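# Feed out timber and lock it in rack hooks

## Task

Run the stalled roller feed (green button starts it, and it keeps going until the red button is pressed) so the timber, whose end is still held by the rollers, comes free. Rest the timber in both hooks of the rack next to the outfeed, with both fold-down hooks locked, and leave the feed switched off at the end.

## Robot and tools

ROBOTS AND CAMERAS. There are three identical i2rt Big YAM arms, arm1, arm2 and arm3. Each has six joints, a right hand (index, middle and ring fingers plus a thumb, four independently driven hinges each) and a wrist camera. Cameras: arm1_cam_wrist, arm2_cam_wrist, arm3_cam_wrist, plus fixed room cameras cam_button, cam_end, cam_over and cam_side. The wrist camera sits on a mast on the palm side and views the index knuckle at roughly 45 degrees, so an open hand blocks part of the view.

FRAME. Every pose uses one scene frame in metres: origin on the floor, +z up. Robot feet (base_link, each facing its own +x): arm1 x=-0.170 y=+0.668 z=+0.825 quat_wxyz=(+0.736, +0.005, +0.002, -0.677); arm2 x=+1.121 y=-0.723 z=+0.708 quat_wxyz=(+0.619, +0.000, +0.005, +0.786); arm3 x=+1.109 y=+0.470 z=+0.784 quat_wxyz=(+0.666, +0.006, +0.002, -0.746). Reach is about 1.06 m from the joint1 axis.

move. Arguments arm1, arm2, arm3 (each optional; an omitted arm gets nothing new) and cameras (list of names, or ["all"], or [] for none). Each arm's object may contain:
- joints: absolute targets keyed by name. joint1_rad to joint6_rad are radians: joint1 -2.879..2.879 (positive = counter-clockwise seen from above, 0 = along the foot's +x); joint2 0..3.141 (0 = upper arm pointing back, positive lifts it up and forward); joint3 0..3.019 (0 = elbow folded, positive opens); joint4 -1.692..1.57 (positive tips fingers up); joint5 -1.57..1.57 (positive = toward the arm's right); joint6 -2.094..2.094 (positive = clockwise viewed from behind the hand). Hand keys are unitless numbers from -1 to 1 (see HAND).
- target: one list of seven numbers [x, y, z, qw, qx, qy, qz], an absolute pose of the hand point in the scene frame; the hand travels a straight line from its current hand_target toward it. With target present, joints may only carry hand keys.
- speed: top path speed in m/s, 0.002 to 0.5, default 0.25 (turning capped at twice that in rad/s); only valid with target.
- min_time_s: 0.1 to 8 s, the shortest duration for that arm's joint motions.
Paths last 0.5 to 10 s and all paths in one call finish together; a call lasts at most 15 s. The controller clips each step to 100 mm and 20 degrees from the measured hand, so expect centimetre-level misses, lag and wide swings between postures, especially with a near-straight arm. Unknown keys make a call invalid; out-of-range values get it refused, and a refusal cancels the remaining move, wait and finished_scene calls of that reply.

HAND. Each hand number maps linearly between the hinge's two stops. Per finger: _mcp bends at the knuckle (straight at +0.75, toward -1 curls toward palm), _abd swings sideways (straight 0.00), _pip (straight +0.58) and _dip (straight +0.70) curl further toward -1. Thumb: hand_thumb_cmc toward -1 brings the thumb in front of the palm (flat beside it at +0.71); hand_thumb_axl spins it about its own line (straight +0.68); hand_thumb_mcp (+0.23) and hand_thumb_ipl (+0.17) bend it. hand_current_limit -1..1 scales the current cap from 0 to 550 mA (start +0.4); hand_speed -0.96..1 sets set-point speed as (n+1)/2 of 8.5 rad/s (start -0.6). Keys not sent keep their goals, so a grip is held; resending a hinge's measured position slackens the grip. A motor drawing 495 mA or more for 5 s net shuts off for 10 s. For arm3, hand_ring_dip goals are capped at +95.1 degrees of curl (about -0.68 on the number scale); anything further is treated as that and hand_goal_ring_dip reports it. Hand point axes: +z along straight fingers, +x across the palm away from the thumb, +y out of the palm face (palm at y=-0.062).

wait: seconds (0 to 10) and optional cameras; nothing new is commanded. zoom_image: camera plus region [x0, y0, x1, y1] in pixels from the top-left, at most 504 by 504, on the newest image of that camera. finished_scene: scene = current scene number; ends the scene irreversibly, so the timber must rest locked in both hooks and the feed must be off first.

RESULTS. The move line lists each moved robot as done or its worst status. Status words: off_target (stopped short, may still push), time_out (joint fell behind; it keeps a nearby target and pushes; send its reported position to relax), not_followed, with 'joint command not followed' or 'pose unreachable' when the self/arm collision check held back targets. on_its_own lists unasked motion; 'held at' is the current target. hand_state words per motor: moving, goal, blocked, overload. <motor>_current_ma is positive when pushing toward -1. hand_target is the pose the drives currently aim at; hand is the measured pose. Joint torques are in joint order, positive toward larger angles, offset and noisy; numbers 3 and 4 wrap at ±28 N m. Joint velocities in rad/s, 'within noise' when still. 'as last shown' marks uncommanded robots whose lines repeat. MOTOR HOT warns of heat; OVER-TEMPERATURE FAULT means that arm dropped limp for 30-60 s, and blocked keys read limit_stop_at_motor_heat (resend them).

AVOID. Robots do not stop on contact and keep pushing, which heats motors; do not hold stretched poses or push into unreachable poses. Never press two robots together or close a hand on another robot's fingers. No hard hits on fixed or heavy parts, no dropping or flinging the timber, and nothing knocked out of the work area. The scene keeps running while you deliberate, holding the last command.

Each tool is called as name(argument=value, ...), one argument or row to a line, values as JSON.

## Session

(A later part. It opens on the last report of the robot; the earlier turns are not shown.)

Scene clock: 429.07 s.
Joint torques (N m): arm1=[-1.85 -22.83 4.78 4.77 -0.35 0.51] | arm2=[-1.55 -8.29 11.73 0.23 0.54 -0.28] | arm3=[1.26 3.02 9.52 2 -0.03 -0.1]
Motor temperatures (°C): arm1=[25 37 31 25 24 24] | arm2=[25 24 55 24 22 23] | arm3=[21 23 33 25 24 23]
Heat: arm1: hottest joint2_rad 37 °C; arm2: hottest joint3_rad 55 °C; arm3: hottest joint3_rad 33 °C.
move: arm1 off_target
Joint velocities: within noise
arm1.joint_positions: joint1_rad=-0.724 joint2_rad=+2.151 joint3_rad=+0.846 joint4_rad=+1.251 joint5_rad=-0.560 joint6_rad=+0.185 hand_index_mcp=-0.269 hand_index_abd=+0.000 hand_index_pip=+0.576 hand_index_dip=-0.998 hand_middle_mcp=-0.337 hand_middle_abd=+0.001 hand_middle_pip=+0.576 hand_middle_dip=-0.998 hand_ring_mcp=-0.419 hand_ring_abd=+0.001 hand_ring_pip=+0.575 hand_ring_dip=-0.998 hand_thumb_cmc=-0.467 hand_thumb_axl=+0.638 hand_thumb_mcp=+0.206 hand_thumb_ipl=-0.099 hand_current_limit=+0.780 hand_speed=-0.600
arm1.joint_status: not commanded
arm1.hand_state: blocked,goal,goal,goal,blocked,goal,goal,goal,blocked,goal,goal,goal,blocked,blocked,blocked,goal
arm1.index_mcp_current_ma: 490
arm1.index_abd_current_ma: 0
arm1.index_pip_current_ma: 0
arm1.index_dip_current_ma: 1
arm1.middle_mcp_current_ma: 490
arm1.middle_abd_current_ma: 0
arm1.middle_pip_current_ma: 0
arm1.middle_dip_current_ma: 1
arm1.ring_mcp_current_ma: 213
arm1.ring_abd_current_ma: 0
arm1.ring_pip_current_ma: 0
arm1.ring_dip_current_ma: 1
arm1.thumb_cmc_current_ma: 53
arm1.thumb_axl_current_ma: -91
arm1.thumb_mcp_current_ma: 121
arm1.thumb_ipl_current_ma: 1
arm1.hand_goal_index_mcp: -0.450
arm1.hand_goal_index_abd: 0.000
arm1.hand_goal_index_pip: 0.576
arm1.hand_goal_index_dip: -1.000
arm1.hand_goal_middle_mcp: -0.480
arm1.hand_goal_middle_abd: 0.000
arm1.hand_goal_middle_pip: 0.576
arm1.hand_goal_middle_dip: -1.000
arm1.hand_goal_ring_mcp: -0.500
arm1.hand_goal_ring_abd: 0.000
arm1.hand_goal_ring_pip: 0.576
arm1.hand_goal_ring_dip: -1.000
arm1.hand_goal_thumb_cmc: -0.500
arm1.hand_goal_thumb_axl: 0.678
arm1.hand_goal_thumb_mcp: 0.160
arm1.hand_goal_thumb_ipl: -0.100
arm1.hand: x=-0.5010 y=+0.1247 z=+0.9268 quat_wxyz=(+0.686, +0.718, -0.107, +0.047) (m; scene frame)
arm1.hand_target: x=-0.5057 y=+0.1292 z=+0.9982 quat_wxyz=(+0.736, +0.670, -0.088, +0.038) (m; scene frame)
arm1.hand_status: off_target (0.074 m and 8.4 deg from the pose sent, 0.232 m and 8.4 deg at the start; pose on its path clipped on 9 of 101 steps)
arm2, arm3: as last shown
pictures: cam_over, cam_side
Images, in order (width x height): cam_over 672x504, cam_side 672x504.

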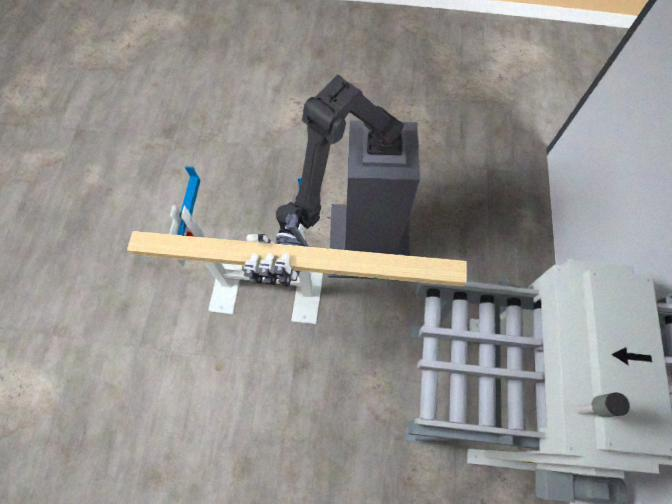

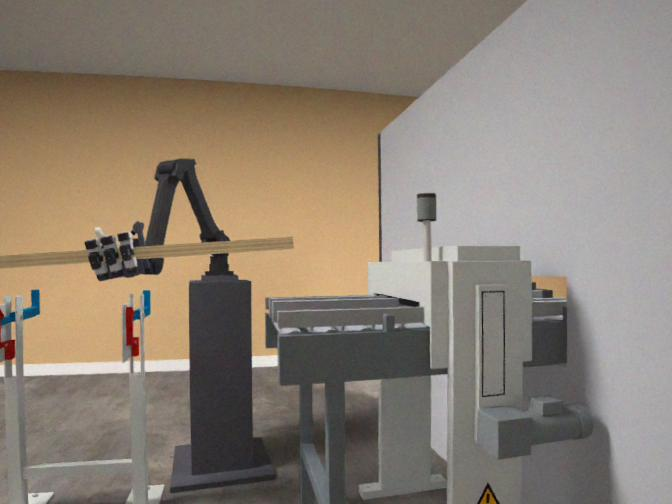

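move(
  arm1={"target": [-0.615, 0.265, 0.98, 0.7253, 0.6857, -0.0616, -0.0016], "speed": 0.08},
  cameras=["cam_side", "cam_over", "cam_end"],
)

Scene clock: 440.20 s.
Joint torques (N m): arm1=[-1.96 -19.6 5.31 3.92 -0.26 0.18] | arm2=[-1.49 -7.88 11.82 0.12 0.55 -0.26] | arm3=[1.26 3.19 9.52 1.99 -0.03 -0.07]
Motor temperatures (°C): arm1=[25 38 31 25 24 24] | arm2=[25 24 55 24 22 23] | arm3=[21 23 33 25 24 23]
Heat: arm1: hottest joint2_rad 38 °C; arm2: hottest joint3_rad 55 °C; arm3: hottest joint3_rad 33 °C.
move: arm1 off_target
Joint velocities: within noise
arm1.joint_positions: joint1_rad=-1.108 joint2_rad=+2.149 joint3_rad=+0.816 joint4_rad=+1.318 joint5_rad=-0.933 joint6_rad=+0.154 hand_index_mcp=-0.269 hand_index_abd=+0.000 hand_index_pip=+0.576 hand_index_dip=-0.998 hand_middle_mcp=-0.338 hand_middle_abd=+0.001 hand_middle_pip=+0.576 hand_middle_dip=-0.998 hand_ring_mcp=-0.421 hand_ring_abd=+0.001 hand_ring_pip=+0.575 hand_ring_dip=-0.998 hand_thumb_cmc=-0.466 hand_thumb_axl=+0.638 hand_thumb_mcp=+0.205 hand_thumb_ipl=-0.099 hand_current_limit=+0.780 hand_speed=-0.600
arm1.joint_status: not commanded
arm1.hand_state: blocked,goal,goal,goal,blocked,goal,goal,goal,blocked,goal,goal,goal,blocked,blocked,blocked,goal
arm1.index_mcp_current_ma: 489
arm1.index_abd_current_ma: 0
arm1.index_pip_current_ma: 0
arm1.index_dip_current_ma: 1
arm1.middle_mcp_current_ma: 489
arm1.middle_abd_current_ma: 0
arm1.middle_pip_current_ma: 0
arm1.middle_dip_current_ma: 1
arm1.ring_mcp_current_ma: 205
arm1.ring_abd_current_ma: 0
arm1.ring_pip_current_ma: 0
arm1.ring_dip_current_ma: 1
arm1.thumb_cmc_current_ma: 55
arm1.thumb_axl_current_ma: -92
arm1.thumb_mcp_current_ma: 120
arm1.thumb_ipl_current_ma: 1
arm1.hand_goal_index_mcp: -0.450
arm1.hand_goal_index_abd: 0.000
arm1.hand_goal_index_pip: 0.576
arm1.hand_goal_index_dip: -1.000
arm1.hand_goal_middle_mcp: -0.480
arm1.hand_goal_middle_abd: 0.000
arm1.hand_goal_middle_pip: 0.576
arm1.hand_goal_middle_dip: -1.000
arm1.hand_goal_ring_mcp: -0.500
arm1.hand_goal_ring_abd: 0.000
arm1.hand_goal_ring_pip: 0.576
arm1.hand_goal_ring_dip: -1.000
arm1.hand_goal_thumb_cmc: -0.500
arm1.hand_goal_thumb_axl: 0.678
arm1.hand_goal_thumb_mcp: 0.160
arm1.hand_goal_thumb_ipl: -0.100
arm1.hand: x=-0.6076 y=+0.2634 z=+0.9364 quat_wxyz=(+0.700, +0.708, -0.093, +0.027) (m; scene frame)
arm1.hand_target: x=-0.6133 y=+0.2645 z=+0.9808 quat_wxyz=(+0.727, +0.684, -0.062, +0.000) (m; scene frame)
arm1.hand_status: off_target (0.044 m and 6.2 deg from the pose sent, 0.188 m and 9.6 deg at the start)
arm2.joint_positions: joint1_rad=-0.016 joint2_rad=+1.176 joint3_rad=+1.428 joint4_rad=-1.677 joint5_rad=+0.039 joint6_rad=+1.805 hand_index_mcp=+0.749 hand_index_abd=-0.002 hand_index_pip=+0.573 hand_index_dip=+0.693 hand_middle_mcp=-0.465 hand_middle_abd=+0.000 hand_middle_pip=-0.698 hand_middle_dip=+0.696 hand_ring_mcp=-0.468 hand_ring_abd=+0.000 hand_ring_pip=-0.698 hand_ring_dip=+0.696 hand_thumb_cmc=+0.715 hand_thumb_axl=+0.677 hand_thumb_mcp=+0.223 hand_thumb_ipl=+0.168 hand_current_limit=+0.400 hand_speed=-0.600
arm2.joint_status: not commanded
arm2.hand_state: goal,goal,goal,goal,goal,goal,goal,goal,goal,goal,goal,goal,goal,goal,goal,goal
arm2.index_mcp_current_ma: -11
arm2.index_abd_current_ma: -4
arm2.index_pip_current_ma: -6
arm2.index_dip_current_ma: -5
arm2.middle_mcp_current_ma: 45
arm2.middle_abd_current_ma: 0
arm2.middle_pip_current_ma: 4
arm2.middle_dip_current_ma: 0
arm2.ring_mcp_current_ma: 34
arm2.ring_abd_current_ma: 0
arm2.ring_pip_current_ma: 5
arm2.ring_dip_current_ma: 0
arm2.thumb_cmc_current_ma: 2
arm2.thumb_axl_current_ma: -1
arm2.thumb_mcp_current_ma: -9
arm2.thumb_ipl_current_ma: -1
arm2.hand_goal_index_mcp: 0.754
arm2.hand_goal_index_abd: 0.000
arm2.hand_goal_index_pip: 0.576
arm2.hand_goal_index_dip: 0.696
arm2.hand_goal_middle_mcp: -0.480
arm2.hand_goal_middle_abd: 0.000
arm2.hand_goal_middle_pip: -0.700
arm2.hand_goal_middle_dip: 0.696
arm2.hand_goal_ring_mcp: -0.480
arm2.hand_goal_ring_abd: 0.000
arm2.hand_goal_ring_pip: -0.700
arm2.hand_goal_ring_dip: 0.696
arm2.hand_goal_thumb_cmc: 0.714
arm2.hand_goal_thumb_axl: 0.678
arm2.hand_goal_thumb_mcp: 0.226
arm2.hand_goal_thumb_ipl: 0.168
arm2.hand: x=+1.1400 y=-0.4065 z=+1.0595 quat_wxyz=(-0.051, +0.711, +0.699, +0.051) (m; scene frame)
arm2.hand_target: x=+1.1436 y=-0.4030 z=+1.0784 quat_wxyz=(-0.065, +0.707, +0.701, +0.064) (m; scene frame)
arm2.hand_status: not commanded
arm3: as last shown
pictures: cam_end, cam_over, cam_side
Images, in order (width x height): cam_end 672x504, cam_over 672x504, cam_side 672x504.

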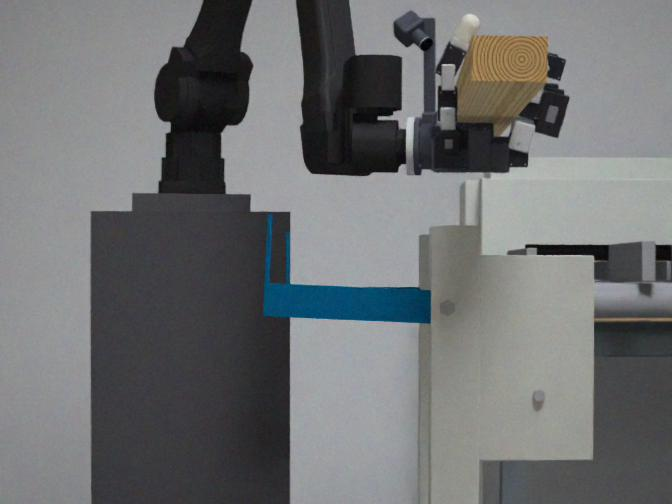

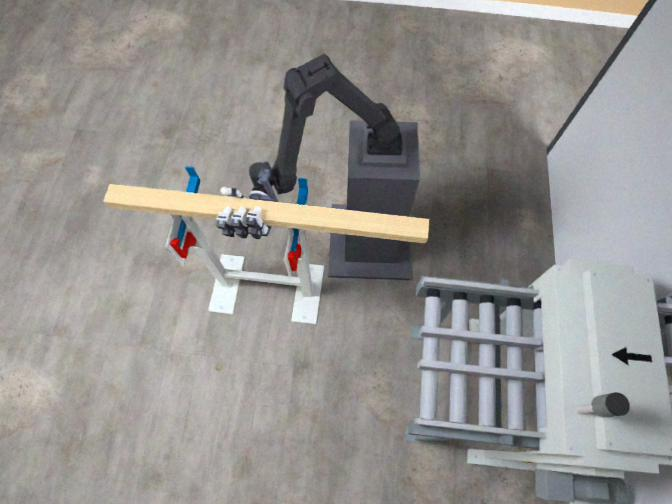

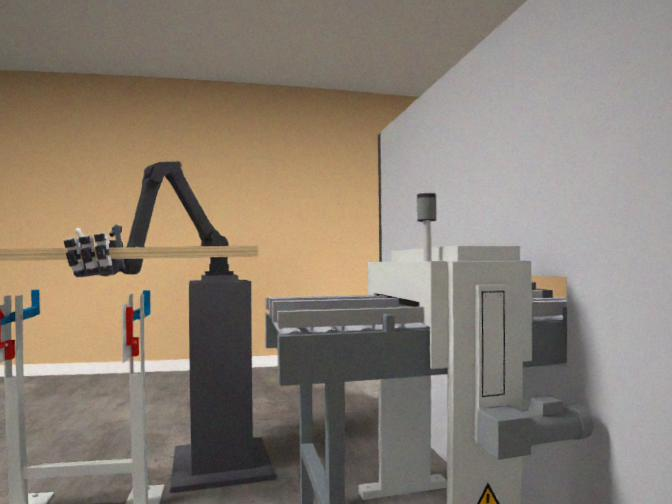

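move(
  arm1={"target": [-0.69, 0.395, 0.955, 0.7192, 0.692, -0.0618, 0.0113], "speed": 0.08},
  cameras=["cam_side", "cam_over", "cam_end"],
)

Scene clock: 478.97 s.
Joint torques (N m): arm1=[-2.73 -16.21 6.79 3.38 -0.05 0.58] | arm2=[-1.03 -8.53 11.63 0.09 0.53 -0.32] | arm3=[0.91 2.96 9.51 1.99 -0.03 -0.08]
Motor temperatures (°C): arm1=[25 38 31 25 23 24] | arm2=[25 24 56 24 22 23] | arm3=[21 23 33 25 24 23]
Heat: arm1: hottest joint2_rad 38 °C; arm2: hottest joint3_rad 56 °C; arm3: hottest joint3_rad 33 °C.
move: arm1 off_target
Joint velocities: within noise
arm1.joint_positions: joint1_rad=-1.428 joint2_rad=+2.209 joint3_rad=+0.878 joint4_rad=+1.381 joint5_rad=-1.286 joint6_rad=+0.191 hand_index_mcp=-0.269 hand_index_abd=+0.000 hand_index_pip=+0.576 hand_index_dip=-0.998 hand_middle_mcp=-0.339 hand_middle_abd=+0.001 hand_middle_pip=+0.576 hand_middle_dip=-0.998 hand_ring_mcp=-0.422 hand_ring_abd=+0.001 hand_ring_pip=+0.575 hand_ring_dip=-0.998 hand_thumb_cmc=-0.465 hand_thumb_axl=+0.637 hand_thumb_mcp=+0.205 hand_thumb_ipl=-0.099 hand_current_limit=+0.780 hand_speed=-0.600
arm1.joint_status: not commanded
arm1.hand_state: blocked,goal,goal,goal,blocked,goal,goal,goal,blocked,goal,goal,goal,blocked,blocked,blocked,goal
arm1.index_mcp_current_ma: 490
arm1.index_abd_current_ma: 0
arm1.index_pip_current_ma: 0
arm1.index_dip_current_ma: 1
arm1.middle_mcp_current_ma: 489
arm1.middle_abd_current_ma: 0
arm1.middle_pip_current_ma: 0
arm1.middle_dip_current_ma: 1
arm1.ring_mcp_current_ma: 202
arm1.ring_abd_current_ma: 0
arm1.ring_pip_current_ma: 0
arm1.ring_dip_current_ma: 1
arm1.thumb_cmc_current_ma: 56
arm1.thumb_axl_current_ma: -93
arm1.thumb_mcp_current_ma: 120
arm1.thumb_ipl_current_ma: 1
arm1.hand_goal_index_mcp: -0.450
arm1.hand_goal_index_abd: 0.000
arm1.hand_goal_index_pip: 0.576
arm1.hand_goal_index_dip: -1.000
arm1.hand_goal_middle_mcp: -0.480
arm1.hand_goal_middle_abd: 0.000
arm1.hand_goal_middle_pip: 0.576
arm1.hand_goal_middle_dip: -1.000
arm1.hand_goal_ring_mcp: -0.500
arm1.hand_goal_ring_abd: 0.000
arm1.hand_goal_ring_pip: 0.576
arm1.hand_goal_ring_dip: -1.000
arm1.hand_goal_thumb_cmc: -0.500
arm1.hand_goal_thumb_axl: 0.678
arm1.hand_goal_thumb_mcp: 0.160
arm1.hand_goal_thumb_ipl: -0.100
arm1.hand: x=-0.6707 y=+0.3928 z=+0.9311 quat_wxyz=(+0.708, +0.702, -0.072, +0.031) (m; scene frame)
arm1.hand_target: x=-0.6861 y=+0.3936 z=+0.9557 quat_wxyz=(+0.719, +0.692, -0.058, +0.016) (m; scene frame)
arm1.hand_status: off_target (0.031 m and 3.0 deg from the pose sent, 0.156 m and 4.9 deg at the start)
arm2, arm3: as last shown
pictures: cam_end, cam_over, cam_side
Images, in order (width x height): cam_end 672x504, cam_over 672x504, cam_side 672x504.

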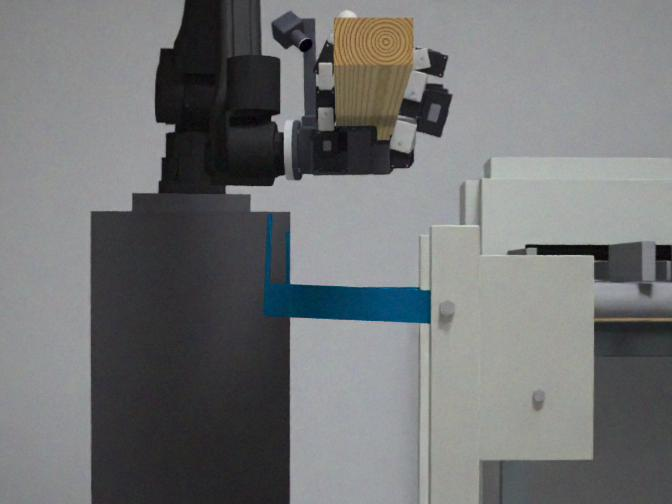

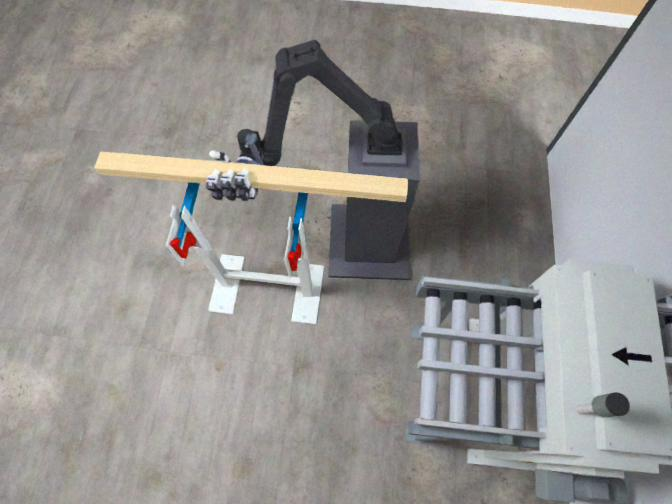

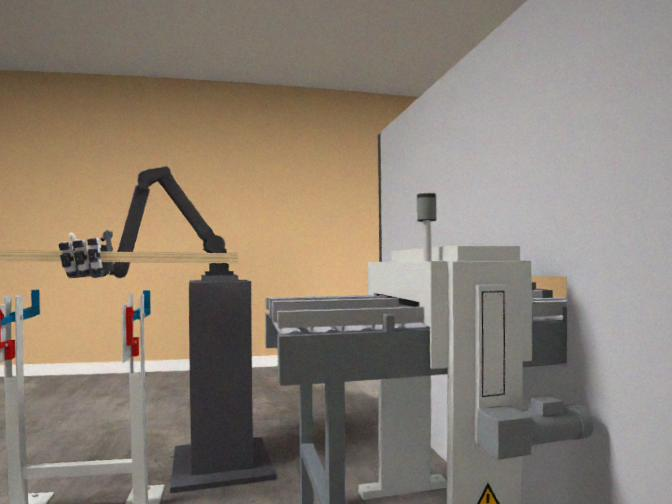

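move(
  arm1={"target": [-0.70, 0.395, 0.865, 0.7192, 0.692, -0.0618, 0.0113], "speed": 0.07},
  cameras=["cam_side", "cam_end"],
)

Scene clock: 488.00 s.
Joint torques (N m): arm1=[-2.43 -18.9 4.93 3.14 0.19 0.45] | arm2=[-2.02 -8.06 11.71 0.08 0.49 -0.25] | arm3=[1.03 2.9 9.51 1.96 -0.04 -0.08]
Motor temperatures (°C): arm1=[25 37 31 25 23 24] | arm2=[25 24 56 24 22 23] | arm3=[21 23 33 25 24 23]
Heat: arm1: hottest joint2_rad 37 °C; arm2: hottest joint3_rad 56 °C; arm3: hottest joint3_rad 33 °C.
move: arm1 off_target
Joint velocities: within noise
arm1.joint_positions: joint1_rad=-1.425 joint2_rad=+2.467 joint3_rad=+1.015 joint4_rad=+1.499 joint5_rad=-1.286 joint6_rad=+0.193 hand_index_mcp=-0.269 hand_index_abd=+0.000 hand_index_pip=+0.576 hand_index_dip=-0.998 hand_middle_mcp=-0.339 hand_middle_abd=+0.001 hand_middle_pip=+0.576 hand_middle_dip=-0.998 hand_ring_mcp=-0.422 hand_ring_abd=+0.001 hand_ring_pip=+0.575 hand_ring_dip=-0.998 hand_thumb_cmc=-0.465 hand_thumb_axl=+0.637 hand_thumb_mcp=+0.205 hand_thumb_ipl=-0.099 hand_current_limit=+0.780 hand_speed=-0.600
arm1.joint_status: not commanded
arm1.hand_state: blocked,goal,goal,goal,blocked,goal,goal,goal,blocked,goal,goal,goal,blocked,blocked,blocked,goal
arm1.index_mcp_current_ma: 489
arm1.index_abd_current_ma: 0
arm1.index_pip_current_ma: 0
arm1.index_dip_current_ma: 1
arm1.middle_mcp_current_ma: 489
arm1.middle_abd_current_ma: 0
arm1.middle_pip_current_ma: 0
arm1.middle_dip_current_ma: 1
arm1.ring_mcp_current_ma: 202
arm1.ring_abd_current_ma: 0
arm1.ring_pip_current_ma: 0
arm1.ring_dip_current_ma: 1
arm1.thumb_cmc_current_ma: 56
arm1.thumb_axl_current_ma: -93
arm1.thumb_mcp_current_ma: 120
arm1.thumb_ipl_current_ma: 1
arm1.hand_goal_index_mcp: -0.450
arm1.hand_goal_index_abd: 0.000
arm1.hand_goal_index_pip: 0.576
arm1.hand_goal_index_dip: -1.000
arm1.hand_goal_middle_mcp: -0.480
arm1.hand_goal_middle_abd: 0.000
arm1.hand_goal_middle_pip: 0.576
arm1.hand_goal_middle_dip: -1.000
arm1.hand_goal_ring_mcp: -0.500
arm1.hand_goal_ring_abd: 0.000
arm1.hand_goal_ring_pip: 0.576
arm1.hand_goal_ring_dip: -1.000
arm1.hand_goal_thumb_cmc: -0.500
arm1.hand_goal_thumb_axl: 0.678
arm1.hand_goal_thumb_mcp: 0.160
arm1.hand_goal_thumb_ipl: -0.100
arm1.hand: x=-0.6820 y=+0.3892 z=+0.8421 quat_wxyz=(+0.708, +0.702, -0.073, +0.033) (m; scene frame)
arm1.hand_target: x=-0.6976 y=+0.3938 z=+0.8644 quat_wxyz=(+0.718, +0.693, -0.061, +0.013) (m; scene frame)
arm1.hand_status: off_target (0.030 m and 3.3 deg from the pose sent, 0.072 m and 3.0 deg at the start)
arm2, arm3: as last shown
pictures: cam_end, cam_side
Images, in order (width x height): cam_end 672x504, cam_side 672x504.

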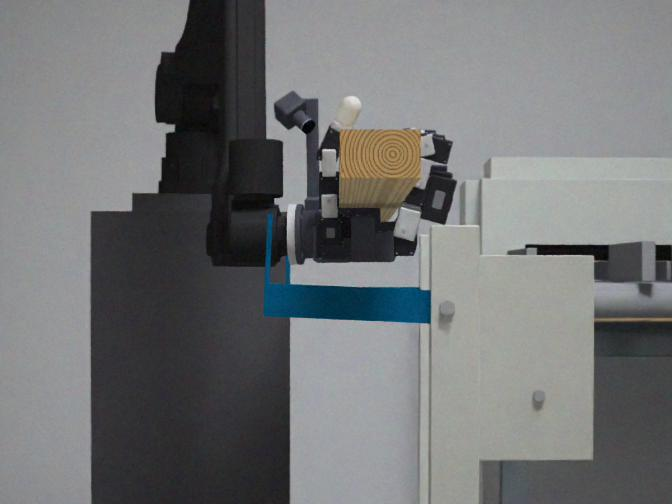

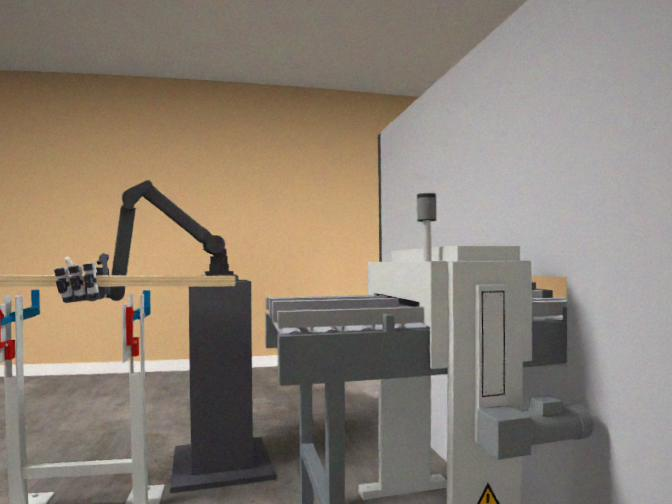

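move(
  arm1={"target": [-0.705, 0.402, 0.81, 0.7192, 0.692, -0.0618, 0.0113], "speed": 0.05},
  cameras=["cam_side", "cam_end"],
)

zoom_image(
  camera="cam_side",
  region=[0, 200, 252, 389],
)

Scene clock: 493.20 s.
Joint torques (N m): arm1=[-2.26 -19.14 4.59 3.23 -0.22 0.19] | arm2=[-1.32 -7.65 11.69 0.16 0.55 -0.21] | arm3=[0.85 3.02 9.48 1.99 -0.02 -0.09]
Motor temperatures (°C): arm1=[25 36 31 25 23 24] | arm2=[25 24 56 24 22 23] | arm3=[21 23 33 25 24 23]
Heat: arm1: hottest joint2_rad 36 °C; arm2: hottest joint3_rad 56 °C; arm3: hottest joint3_rad 33 °C.
move: arm1 off_target
Joint velocities: within noise
arm1.joint_positions: joint1_rad=-1.445 joint2_rad=+2.602 joint3_rad=+1.102 joint4_rad=+1.505 joint5_rad=-1.297 joint6_rad=+0.177 hand_index_mcp=-0.269 hand_index_abd=+0.000 hand_index_pip=+0.576 hand_index_dip=-0.998 hand_middle_mcp=-0.339 hand_middle_abd=+0.001 hand_middle_pip=+0.576 hand_middle_dip=-0.998 hand_ring_mcp=-0.422 hand_ring_abd=+0.001 hand_ring_pip=+0.575 hand_ring_dip=-0.998 hand_thumb_cmc=-0.465 hand_thumb_axl=+0.637 hand_thumb_mcp=+0.205 hand_thumb_ipl=-0.099 hand_current_limit=+0.780 hand_speed=-0.600
arm1.joint_status: not commanded
arm1.hand_state: blocked,goal,goal,goal,blocked,goal,goal,goal,blocked,goal,goal,goal,blocked,blocked,blocked,goal
arm1.index_mcp_current_ma: 490
arm1.index_abd_current_ma: 0
arm1.index_pip_current_ma: 0
arm1.index_dip_current_ma: 1
arm1.middle_mcp_current_ma: 489
arm1.middle_abd_current_ma: 0
arm1.middle_pip_current_ma: 0
arm1.middle_dip_current_ma: 1
arm1.ring_mcp_current_ma: 202
arm1.ring_abd_current_ma: 0
arm1.ring_pip_current_ma: 0
arm1.ring_dip_current_ma: 1
arm1.thumb_cmc_current_ma: 56
arm1.thumb_axl_current_ma: -93
arm1.thumb_mcp_current_ma: 120
arm1.thumb_ipl_current_ma: 1
arm1.hand_goal_index_mcp: -0.450
arm1.hand_goal_index_abd: 0.000
arm1.hand_goal_index_pip: 0.576
arm1.hand_goal_index_dip: -1.000
arm1.hand_goal_middle_mcp: -0.480
arm1.hand_goal_middle_abd: 0.000
arm1.hand_goal_middle_pip: 0.576
arm1.hand_goal_middle_dip: -1.000
arm1.hand_goal_ring_mcp: -0.500
arm1.hand_goal_ring_abd: 0.000
arm1.hand_goal_ring_pip: 0.576
arm1.hand_goal_ring_dip: -1.000
arm1.hand_goal_thumb_cmc: -0.500
arm1.hand_goal_thumb_axl: 0.678
arm1.hand_goal_thumb_mcp: 0.160
arm1.hand_goal_thumb_ipl: -0.100
arm1.hand: x=-0.6911 y=+0.3979 z=+0.7873 quat_wxyz=(+0.703, +0.705, -0.085, +0.038) (m; scene frame)
arm1.hand_target: x=-0.7040 y=+0.4022 z=+0.8095 quat_wxyz=(+0.713, +0.698, -0.062, +0.012) (m; scene frame)
arm1.hand_status: off_target (0.027 m and 4.7 deg from the pose sent, 0.042 m and 3.3 deg at the start; a joint's target at an end of its range on 40 of 52 steps)
arm2, arm3: as last shown
pictures: cam_end, cam_side
Images, in order (width x height): cam_end 672x504, cam_side 672x504.

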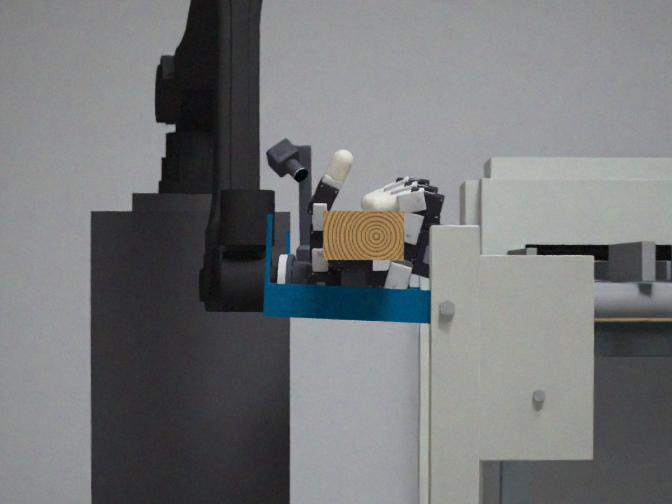

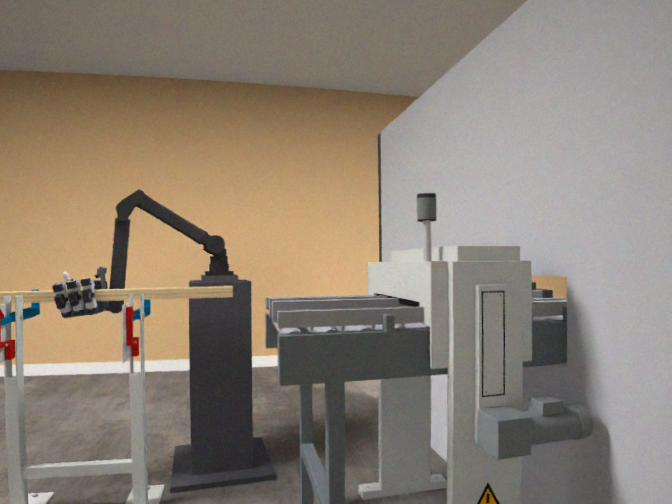

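Scaled by 2.000 from the camera's 672x504 image, which has a finer 960x720 frame.

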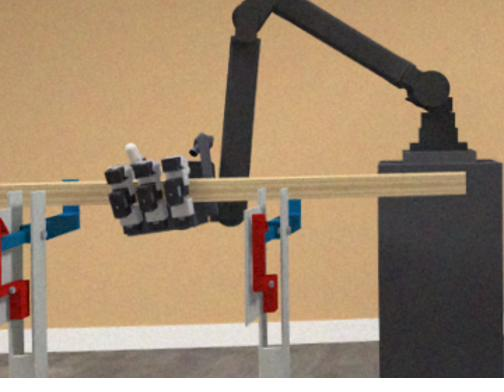

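move(
  arm1={"target": [-0.705, 0.402, 0.795, 0.7192, 0.6937, -0.0368, -0.013], "speed": 0.04},
  cameras=["cam_side", "cam_end"],
)

zoom_image(
  camera="cam_side",
  region=[0, 200, 252, 389],
)

Scene clock: 505.57 s.
Joint torques (N m): arm1=[-2.67 -18.96 4.55 3.08 -0.16 0.22] | arm2=[-0.97 -8.59 11.86 0.4 0.54 -0.27] | arm3=[0.97 3.19 9.5 2.02 -0.04 -0.1]
Motor temperatures (°C): arm1=[25 35 31 25 23 24] | arm2=[25 24 56 24 22 23] | arm3=[21 23 33 25 24 23]
Heat: arm1: hottest joint2_rad 35 °C; arm2: hottest joint3_rad 56 °C; arm3: hottest joint3_rad 33 °C.
move: arm1 off_target
Joint velocities: within noise
arm1.joint_positions: joint1_rad=-1.447 joint2_rad=+2.645 joint3_rad=+1.153 joint4_rad=+1.505 joint5_rad=-1.301 joint6_rad=+0.104 hand_index_mcp=-0.269 hand_index_abd=+0.000 hand_index_pip=+0.576 hand_index_dip=-0.998 hand_middle_mcp=-0.339 hand_middle_abd=+0.001 hand_middle_pip=+0.576 hand_middle_dip=-0.998 hand_ring_mcp=-0.422 hand_ring_abd=+0.001 hand_ring_pip=+0.575 hand_ring_dip=-0.998 hand_thumb_cmc=-0.465 hand_thumb_axl=+0.637 hand_thumb_mcp=+0.205 hand_thumb_ipl=-0.099 hand_current_limit=+0.780 hand_speed=-0.600
arm1.joint_status: not commanded
arm1.hand_state: blocked,goal,goal,goal,blocked,goal,goal,goal,blocked,goal,goal,goal,blocked,blocked,blocked,goal
arm1.index_mcp_current_ma: 490
arm1.index_abd_current_ma: 0
arm1.index_pip_current_ma: 0
arm1.index_dip_current_ma: 1
arm1.middle_mcp_current_ma: 490
arm1.middle_abd_current_ma: 0
arm1.middle_pip_current_ma: 0
arm1.middle_dip_current_ma: 1
arm1.ring_mcp_current_ma: 202
arm1.ring_abd_current_ma: 0
arm1.ring_pip_current_ma: 0
arm1.ring_dip_current_ma: 1
arm1.thumb_cmc_current_ma: 56
arm1.thumb_axl_current_ma: -93
arm1.thumb_mcp_current_ma: 120
arm1.thumb_ipl_current_ma: 1
arm1.hand_goal_index_mcp: -0.450
arm1.hand_goal_index_abd: 0.000
arm1.hand_goal_index_pip: 0.576
arm1.hand_goal_index_dip: -1.000
arm1.hand_goal_middle_mcp: -0.480
arm1.hand_goal_middle_abd: 0.000
arm1.hand_goal_middle_pip: 0.576
arm1.hand_goal_middle_dip: -1.000
arm1.hand_goal_ring_mcp: -0.500
arm1.hand_goal_ring_abd: 0.000
arm1.hand_goal_ring_pip: 0.576
arm1.hand_goal_ring_dip: -1.000
arm1.hand_goal_thumb_cmc: -0.500
arm1.hand_goal_thumb_axl: 0.678
arm1.hand_goal_thumb_mcp: 0.160
arm1.hand_goal_thumb_ipl: -0.100
arm1.hand: x=-0.6923 y=+0.3966 z=+0.7756 quat_wxyz=(+0.705, +0.707, -0.055, +0.011) (m; scene frame)
arm1.hand_target: x=-0.7048 y=+0.4017 z=+0.7954 quat_wxyz=(+0.713, +0.700, -0.036, -0.014) (m; scene frame)
arm1.hand_status: off_target (0.024 m and 4.1 deg from the pose sent, 0.016 m and 8.4 deg at the start; a joint's target at an end of its range on 39 of 45 steps)
arm2, arm3: as last shown
pictures: cam_end, cam_side
Images, in order (width x height): cam_end 672x504, cam_side 672x504.

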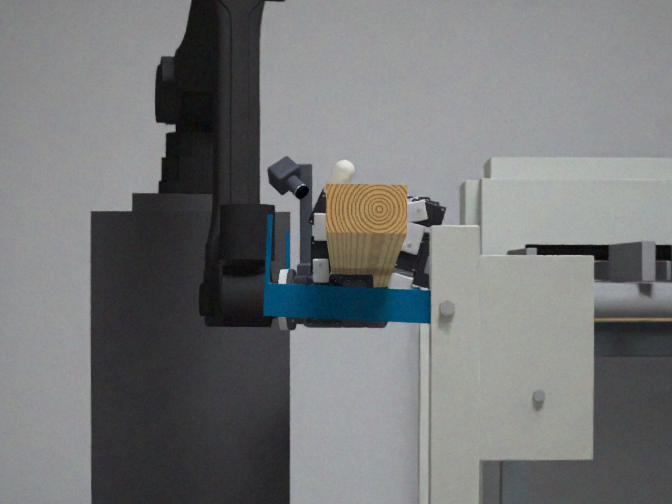

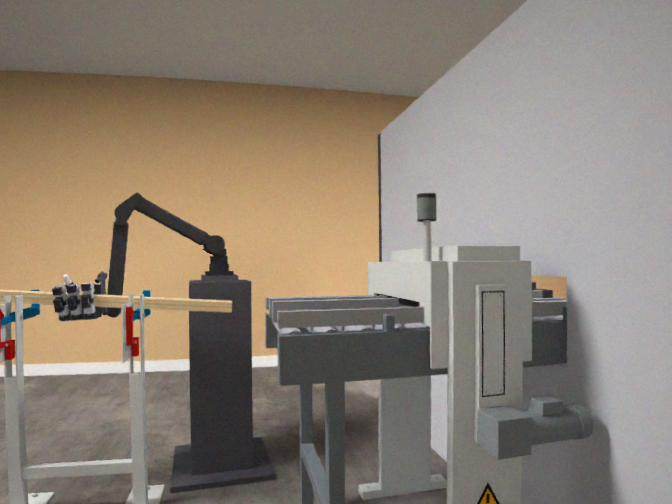

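Scaled by 2.000 from the camera's 672x504 image, which has a finer 960x720 frame.

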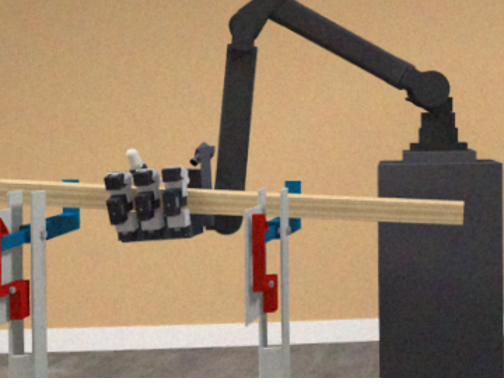

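move(
  arm1={"target": [-0.705, 0.402, 0.785, 0.7193, 0.6929, -0.0493, -0.0009], "speed": 0.04},
  cameras=["cam_side", "cam_end"],
)

zoom_image(
  camera="cam_side",
  region=[0, 200, 252, 389],
)

Scene clock: 510.93 s.
Joint torques (N m): arm1=[-2.78 -18.67 4.62 2.91 -0.17 0.36] | arm2=[-2.02 -8.06 11.71 0.13 0.55 -0.26] | arm3=[1.03 3.14 9.55 2.04 -0.03 -0.06]
Motor temperatures (°C): arm1=[25 35 30 25 23 24] | arm2=[25 24 56 24 22 23] | arm3=[21 23 33 25 24 23]
Heat: arm1: hottest joint2_rad 35 °C; arm2: hottest joint3_rad 56 °C; arm3: hottest joint3_rad 33 °C.
move: arm1 off_target
Joint velocities: within noise
arm1.joint_positions: joint1_rad=-1.447 joint2_rad=+2.662 joint3_rad=+1.153 joint4_rad=+1.507 joint5_rad=-1.301 joint6_rad=+0.111 hand_index_mcp=-0.269 hand_index_abd=+0.000 hand_index_pip=+0.576 hand_index_dip=-0.998 hand_middle_mcp=-0.339 hand_middle_abd=+0.001 hand_middle_pip=+0.576 hand_middle_dip=-0.998 hand_ring_mcp=-0.422 hand_ring_abd=+0.001 hand_ring_pip=+0.575 hand_ring_dip=-0.998 hand_thumb_cmc=-0.465 hand_thumb_axl=+0.637 hand_thumb_mcp=+0.205 hand_thumb_ipl=-0.099 hand_current_limit=+0.780 hand_speed=-0.600
arm1.joint_status: not commanded
arm1.hand_state: blocked,goal,goal,goal,blocked,goal,goal,goal,blocked,goal,goal,goal,blocked,blocked,blocked,goal
arm1.index_mcp_current_ma: 489
arm1.index_abd_current_ma: 0
arm1.index_pip_current_ma: 0
arm1.index_dip_current_ma: 1
arm1.middle_mcp_current_ma: 489
arm1.middle_abd_current_ma: 0
arm1.middle_pip_current_ma: 0
arm1.middle_dip_current_ma: 1
arm1.ring_mcp_current_ma: 202
arm1.ring_abd_current_ma: 0
arm1.ring_pip_current_ma: 0
arm1.ring_dip_current_ma: 1
arm1.thumb_cmc_current_ma: 56
arm1.thumb_axl_current_ma: -93
arm1.thumb_mcp_current_ma: 119
arm1.thumb_ipl_current_ma: 1
arm1.hand_goal_index_mcp: -0.450
arm1.hand_goal_index_abd: 0.000
arm1.hand_goal_index_pip: 0.576
arm1.hand_goal_index_dip: -1.000
arm1.hand_goal_middle_mcp: -0.480
arm1.hand_goal_middle_abd: 0.000
arm1.hand_goal_middle_pip: 0.576
arm1.hand_goal_middle_dip: -1.000
arm1.hand_goal_ring_mcp: -0.500
arm1.hand_goal_ring_abd: 0.000
arm1.hand_goal_ring_pip: 0.576
arm1.hand_goal_ring_dip: -1.000
arm1.hand_goal_thumb_cmc: -0.500
arm1.hand_goal_thumb_axl: 0.678
arm1.hand_goal_thumb_mcp: 0.160
arm1.hand_goal_thumb_ipl: -0.100
arm1.hand: x=-0.6898 y=+0.3973 z=+0.7664 quat_wxyz=(+0.703, +0.708, -0.063, +0.019) (m; scene frame)
arm1.hand_target: x=-0.7044 y=+0.4021 z=+0.7842 quat_wxyz=(+0.712, +0.701, -0.050, +0.000) (m; scene frame)
arm1.hand_status: off_target (0.024 m and 3.7 deg from the pose sent, 0.017 m and 2.8 deg at the start; a joint's target at an end of its range on 29 of 31 steps)
arm2: as last shown
arm3.joint_positions: joint1_rad=+0.572 joint2_rad=+0.577 joint3_rad=+1.415 joint4_rad=-1.384 joint5_rad=-0.038 joint6_rad=+1.105 hand_index_mcp=+0.754 hand_index_abd=+0.000 hand_index_pip=+0.577 hand_index_dip=+0.696 hand_middle_mcp=+0.754 hand_middle_abd=+0.000 hand_middle_pip=+0.577 hand_middle_dip=+0.696 hand_ring_mcp=+0.754 hand_ring_abd=+0.000 hand_ring_pip=+0.577 hand_ring_dip=+0.696 hand_thumb_cmc=+0.714 hand_thumb_axl=+0.677 hand_thumb_mcp=+0.226 hand_thumb_ipl=+0.168 hand_current_limit=+0.400 hand_speed=-0.600
arm3.joint_status: not commanded
arm3.hand_state: goal,goal,goal,goal,goal,goal,goal,goal,goal,goal,goal,goal,goal,goal,goal,goal
arm3.index_mcp_current_ma: 0
arm3.index_abd_current_ma: 0
arm3.index_pip_current_ma: 0
arm3.index_dip_current_ma: 0
arm3.middle_mcp_current_ma: 0
arm3.middle_abd_current_ma: 0
arm3.middle_pip_current_ma: 0
arm3.middle_dip_current_ma: 0
arm3.ring_mcp_current_ma: 0
arm3.ring_abd_current_ma: 0
arm3.ring_pip_current_ma: 0
arm3.ring_dip_current_ma: 0
arm3.thumb_cmc_current_ma: 0
arm3.thumb_axl_current_ma: 0
arm3.thumb_mcp_current_ma: 0
arm3.thumb_ipl_current_ma: 0
arm3.hand_goal_index_mcp: 0.754
arm3.hand_goal_index_abd: 0.000
arm3.hand_goal_index_pip: 0.576
arm3.hand_goal_index_dip: 0.696
arm3.hand_goal_middle_mcp: 0.754
arm3.hand_goal_middle_abd: 0.000
arm3.hand_goal_middle_pip: 0.576
arm3.hand_goal_middle_dip: 0.696
arm3.hand_goal_ring_mcp: 0.754
arm3.hand_goal_ring_abd: 0.000
arm3.hand_goal_ring_pip: 0.576
arm3.hand_goal_ring_dip: 0.696
arm3.hand_goal_thumb_cmc: 0.714
arm3.hand_goal_thumb_axl: 0.678
arm3.hand_goal_thumb_mcp: 0.226
arm3.hand_goal_thumb_ipl: 0.168
arm3.hand: x=+1.1306 y=+0.2306 z=+1.3443 quat_wxyz=(+0.331, +0.830, -0.271, +0.359) (m; scene frame)
arm3.hand_target: x=+1.1291 y=+0.2335 z=+1.3554 quat_wxyz=(+0.339, +0.824, -0.269, +0.366) (m; scene frame)
arm3.hand_status: not commanded
pictures: cam_end, cam_side
Images, in order (width x height): cam_end 672x504, cam_side 672x504.

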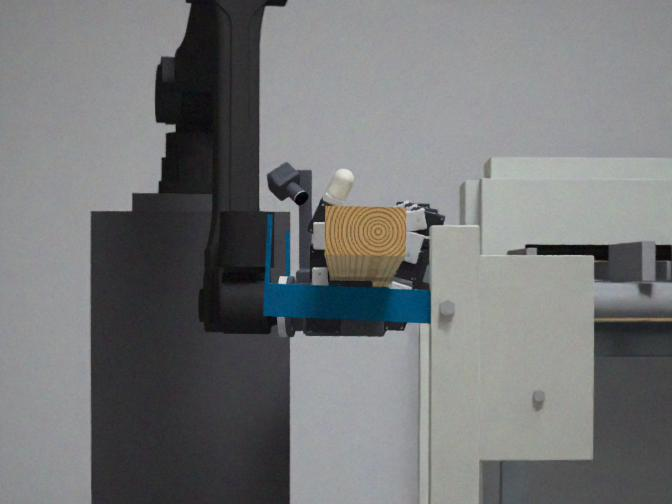

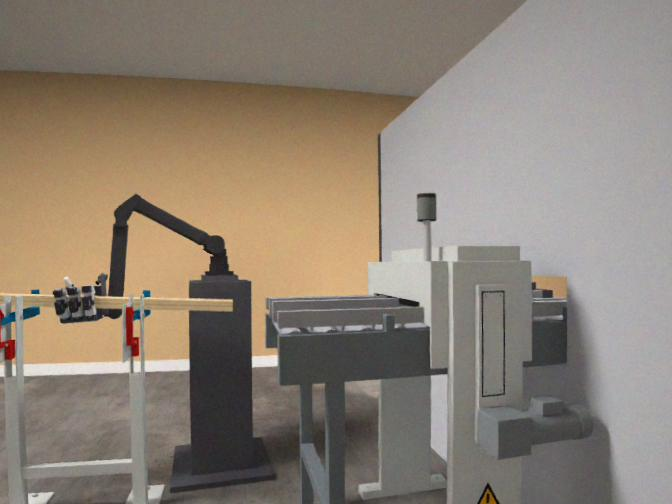

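Scaled by 2.000 from the camera's 672x504 image, which has a finer 960x720 frame.

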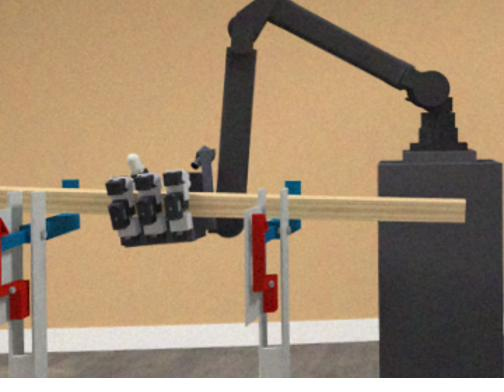

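move(
  arm1={"target": [-0.705, 0.402, 0.768, 0.7192, 0.6922, -0.0587, 0.0082], "speed": 0.04},
  cameras=["cam_side", "cam_end"],
)

zoom_image(
  camera="cam_side",
  region=[0, 200, 252, 389],
)

Scene clock: 516.47 s.
Joint torques (N m): arm1=[-2.32 -17.49 4.52 3.04 -0.06 0.14] | arm2=[-0.97 -7.77 11.71 0.46 0.48 -0.25] | arm3=[0.91 3.08 9.5 1.99 -0.04 -0.07]
Motor temperatures (°C): arm1=[25 35 30 25 23 24] | arm2=[25 24 56 24 22 23] | arm3=[21 23 33 25 24 23]
Heat: arm1: hottest joint2_rad 35 °C; arm2: hottest joint3_rad 56 °C; arm3: hottest joint3_rad 33 °C.
move: arm1 off_target
Joint velocities: within noise
arm1.joint_positions: joint1_rad=-1.447 joint2_rad=+2.688 joint3_rad=+1.175 joint4_rad=+1.508 joint5_rad=-1.301 joint6_rad=+0.151 hand_index_mcp=-0.269 hand_index_abd=+0.000 hand_index_pip=+0.576 hand_index_dip=-0.998 hand_middle_mcp=-0.340 hand_middle_abd=+0.001 hand_middle_pip=+0.576 hand_middle_dip=-0.998 hand_ring_mcp=-0.424 hand_ring_abd=+0.001 hand_ring_pip=+0.575 hand_ring_dip=-0.998 hand_thumb_cmc=-0.464 hand_thumb_axl=+0.637 hand_thumb_mcp=+0.205 hand_thumb_ipl=-0.099 hand_current_limit=+0.780 hand_speed=-0.600
arm1.joint_status: not commanded
arm1.hand_state: blocked,goal,goal,goal,blocked,goal,goal,goal,blocked,goal,goal,goal,blocked,blocked,blocked,goal
arm1.index_mcp_current_ma: 490
arm1.index_abd_current_ma: 0
arm1.index_pip_current_ma: 0
arm1.index_dip_current_ma: 1
arm1.middle_mcp_current_ma: 488
arm1.middle_abd_current_ma: 0
arm1.middle_pip_current_ma: 0
arm1.middle_dip_current_ma: 1
arm1.ring_mcp_current_ma: 194
arm1.ring_abd_current_ma: 0
arm1.ring_pip_current_ma: 0
arm1.ring_dip_current_ma: 1
arm1.thumb_cmc_current_ma: 59
arm1.thumb_axl_current_ma: -94
arm1.thumb_mcp_current_ma: 117
arm1.thumb_ipl_current_ma: 1
arm1.hand_goal_index_mcp: -0.450
arm1.hand_goal_index_abd: 0.000
arm1.hand_goal_index_pip: 0.576
arm1.hand_goal_index_dip: -1.000
arm1.hand_goal_middle_mcp: -0.480
arm1.hand_goal_middle_abd: 0.000
arm1.hand_goal_middle_pip: 0.576
arm1.hand_goal_middle_dip: -1.000
arm1.hand_goal_ring_mcp: -0.500
arm1.hand_goal_ring_abd: 0.000
arm1.hand_goal_ring_pip: 0.576
arm1.hand_goal_ring_dip: -1.000
arm1.hand_goal_thumb_cmc: -0.500
arm1.hand_goal_thumb_axl: 0.678
arm1.hand_goal_thumb_mcp: 0.160
arm1.hand_goal_thumb_ipl: -0.100
arm1.hand: x=-0.6943 y=+0.3974 z=+0.7548 quat_wxyz=(+0.703, +0.706, -0.079, +0.034) (m; scene frame)
arm1.hand_target: x=-0.7054 y=+0.4020 z=+0.7676 quat_wxyz=(+0.710, +0.701, -0.061, +0.011) (m; scene frame)
arm1.hand_status: off_target (0.018 m and 4.5 deg from the pose sent, 0.016 m and 2.9 deg at the start; a joint's target at an end of its range on 28 of 29 steps)
arm2, arm3: as last shown
pictures: cam_end, cam_side
Images, in order (width x height): cam_end 672x504, cam_side 672x504.

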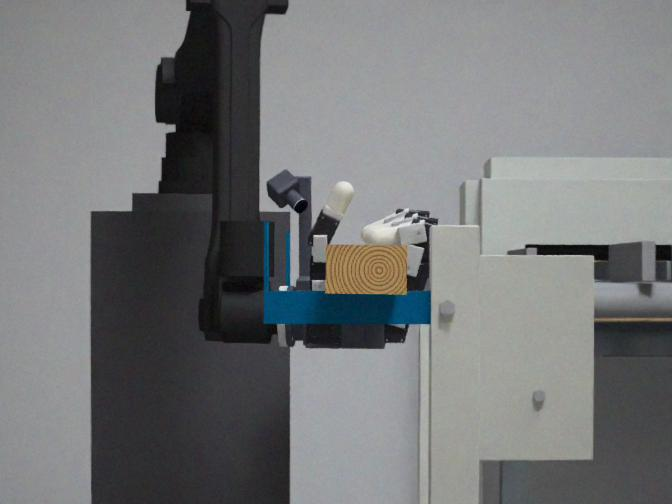

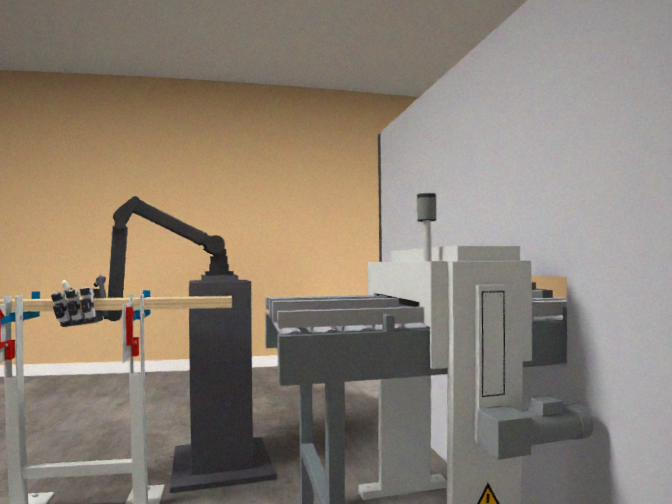

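Scaled by 2.000 from the camera's 672x504 image, which has a finer 960x720 frame.

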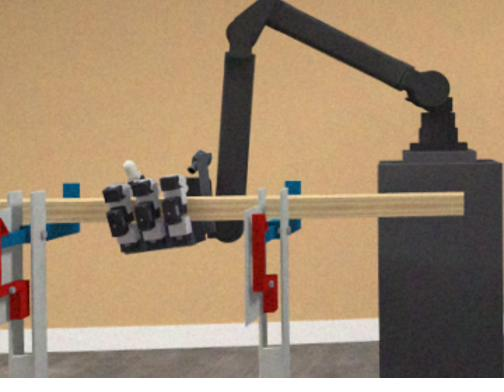

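move(
  arm1={"target": [-0.705, 0.402, 0.757, 0.7193, 0.6929, -0.0493, -0.0009], "speed": 0.03},
  cameras=["cam_side", "cam_end"],
)

zoom_image(
  camera="cam_side",
  region=[0, 200, 252, 389],
)

Scene clock: 522.70 s.
Joint torques (N m): arm1=[-2.55 -16.97 4.52 2.63 0 -0.21] | arm2=[-1.44 -8.06 11.73 0.06 0.54 -0.22] | arm3=[1.03 3.08 9.54 2.09 -0.03 -0.08]
Motor temperatures (°C): arm1=[25 35 30 25 23 24] | arm2=[25 24 56 24 22 23] | arm3=[21 23 33 25 24 23]
Heat: arm1: hottest joint2_rad 35 °C; arm2: hottest joint3_rad 56 °C; arm3: hottest joint3_rad 33 °C.
move: arm1 off_target
Joint velocities: within noise
arm1.joint_positions: joint1_rad=-1.447 joint2_rad=+2.698 joint3_rad=+1.201 joint4_rad=+1.516 joint5_rad=-1.306 joint6_rad=+0.156 hand_index_mcp=-0.269 hand_index_abd=+0.002 hand_index_pip=+0.576 hand_index_dip=-0.998 hand_middle_mcp=-0.347 hand_middle_abd=-0.001 hand_middle_pip=+0.576 hand_middle_dip=-0.998 hand_ring_mcp=-0.431 hand_ring_abd=+0.001 hand_ring_pip=+0.575 hand_ring_dip=-0.998 hand_thumb_cmc=-0.456 hand_thumb_axl=+0.634 hand_thumb_mcp=+0.204 hand_thumb_ipl=-0.099 hand_current_limit=+0.780 hand_speed=-0.600
arm1.joint_status: not commanded
arm1.hand_state: blocked,goal,goal,goal,blocked,goal,goal,goal,blocked,goal,goal,goal,blocked,blocked,blocked,goal
arm1.index_mcp_current_ma: 490
arm1.index_abd_current_ma: 1
arm1.index_pip_current_ma: 0
arm1.index_dip_current_ma: 1
arm1.middle_mcp_current_ma: 449
arm1.middle_abd_current_ma: 0
arm1.middle_pip_current_ma: 0
arm1.middle_dip_current_ma: 1
arm1.ring_mcp_current_ma: 166
arm1.ring_abd_current_ma: 0
arm1.ring_pip_current_ma: 0
arm1.ring_dip_current_ma: 1
arm1.thumb_cmc_current_ma: 79
arm1.thumb_axl_current_ma: -104
arm1.thumb_mcp_current_ma: 115
arm1.thumb_ipl_current_ma: 1
arm1.hand_goal_index_mcp: -0.450
arm1.hand_goal_index_abd: 0.000
arm1.hand_goal_index_pip: 0.576
arm1.hand_goal_index_dip: -1.000
arm1.hand_goal_middle_mcp: -0.480
arm1.hand_goal_middle_abd: 0.000
arm1.hand_goal_middle_pip: 0.576
arm1.hand_goal_middle_dip: -1.000
arm1.hand_goal_ring_mcp: -0.500
arm1.hand_goal_ring_abd: 0.000
arm1.hand_goal_ring_pip: 0.576
arm1.hand_goal_ring_dip: -1.000
arm1.hand_goal_thumb_cmc: -0.500
arm1.hand_goal_thumb_axl: 0.678
arm1.hand_goal_thumb_mcp: 0.160
arm1.hand_goal_thumb_ipl: -0.100
arm1.hand: x=-0.6989 y=+0.3961 z=+0.7546 quat_wxyz=(+0.705, +0.705, -0.071, +0.029) (m; scene frame)
arm1.hand_target: x=-0.7046 y=+0.4019 z=+0.7573 quat_wxyz=(+0.710, +0.702, -0.049, +0.000) (m; scene frame)
arm1.hand_status: off_target (0.009 m and 4.8 deg from the pose sent, 0.012 m and 5.8 deg at the start; a joint's target at an end of its range on 33 of 36 steps)
arm2, arm3: as last shown
pictures: cam_end, cam_side
Images, in order (width x height): cam_end 672x504, cam_side 672x504.

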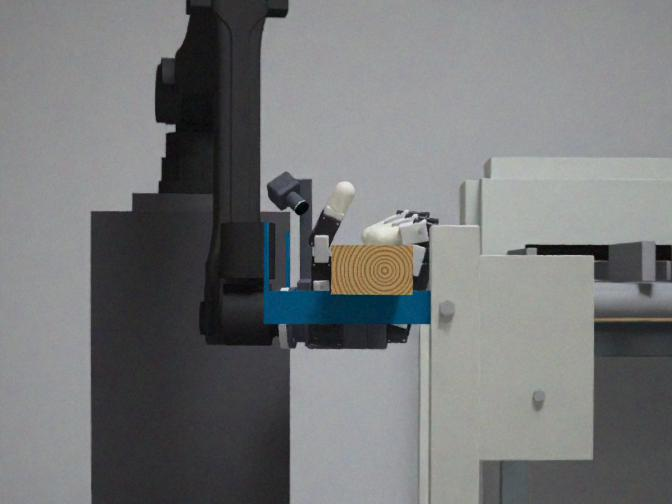

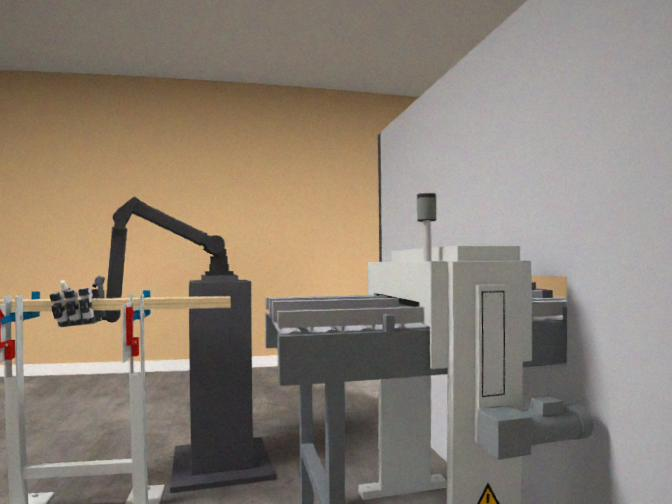

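Scaled by 2.000 from the camera's 672x504 image, which has a finer 960x720 frame.

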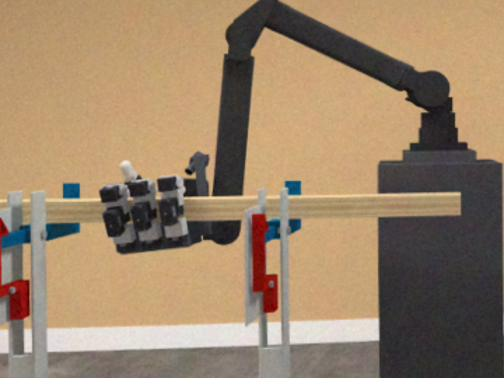

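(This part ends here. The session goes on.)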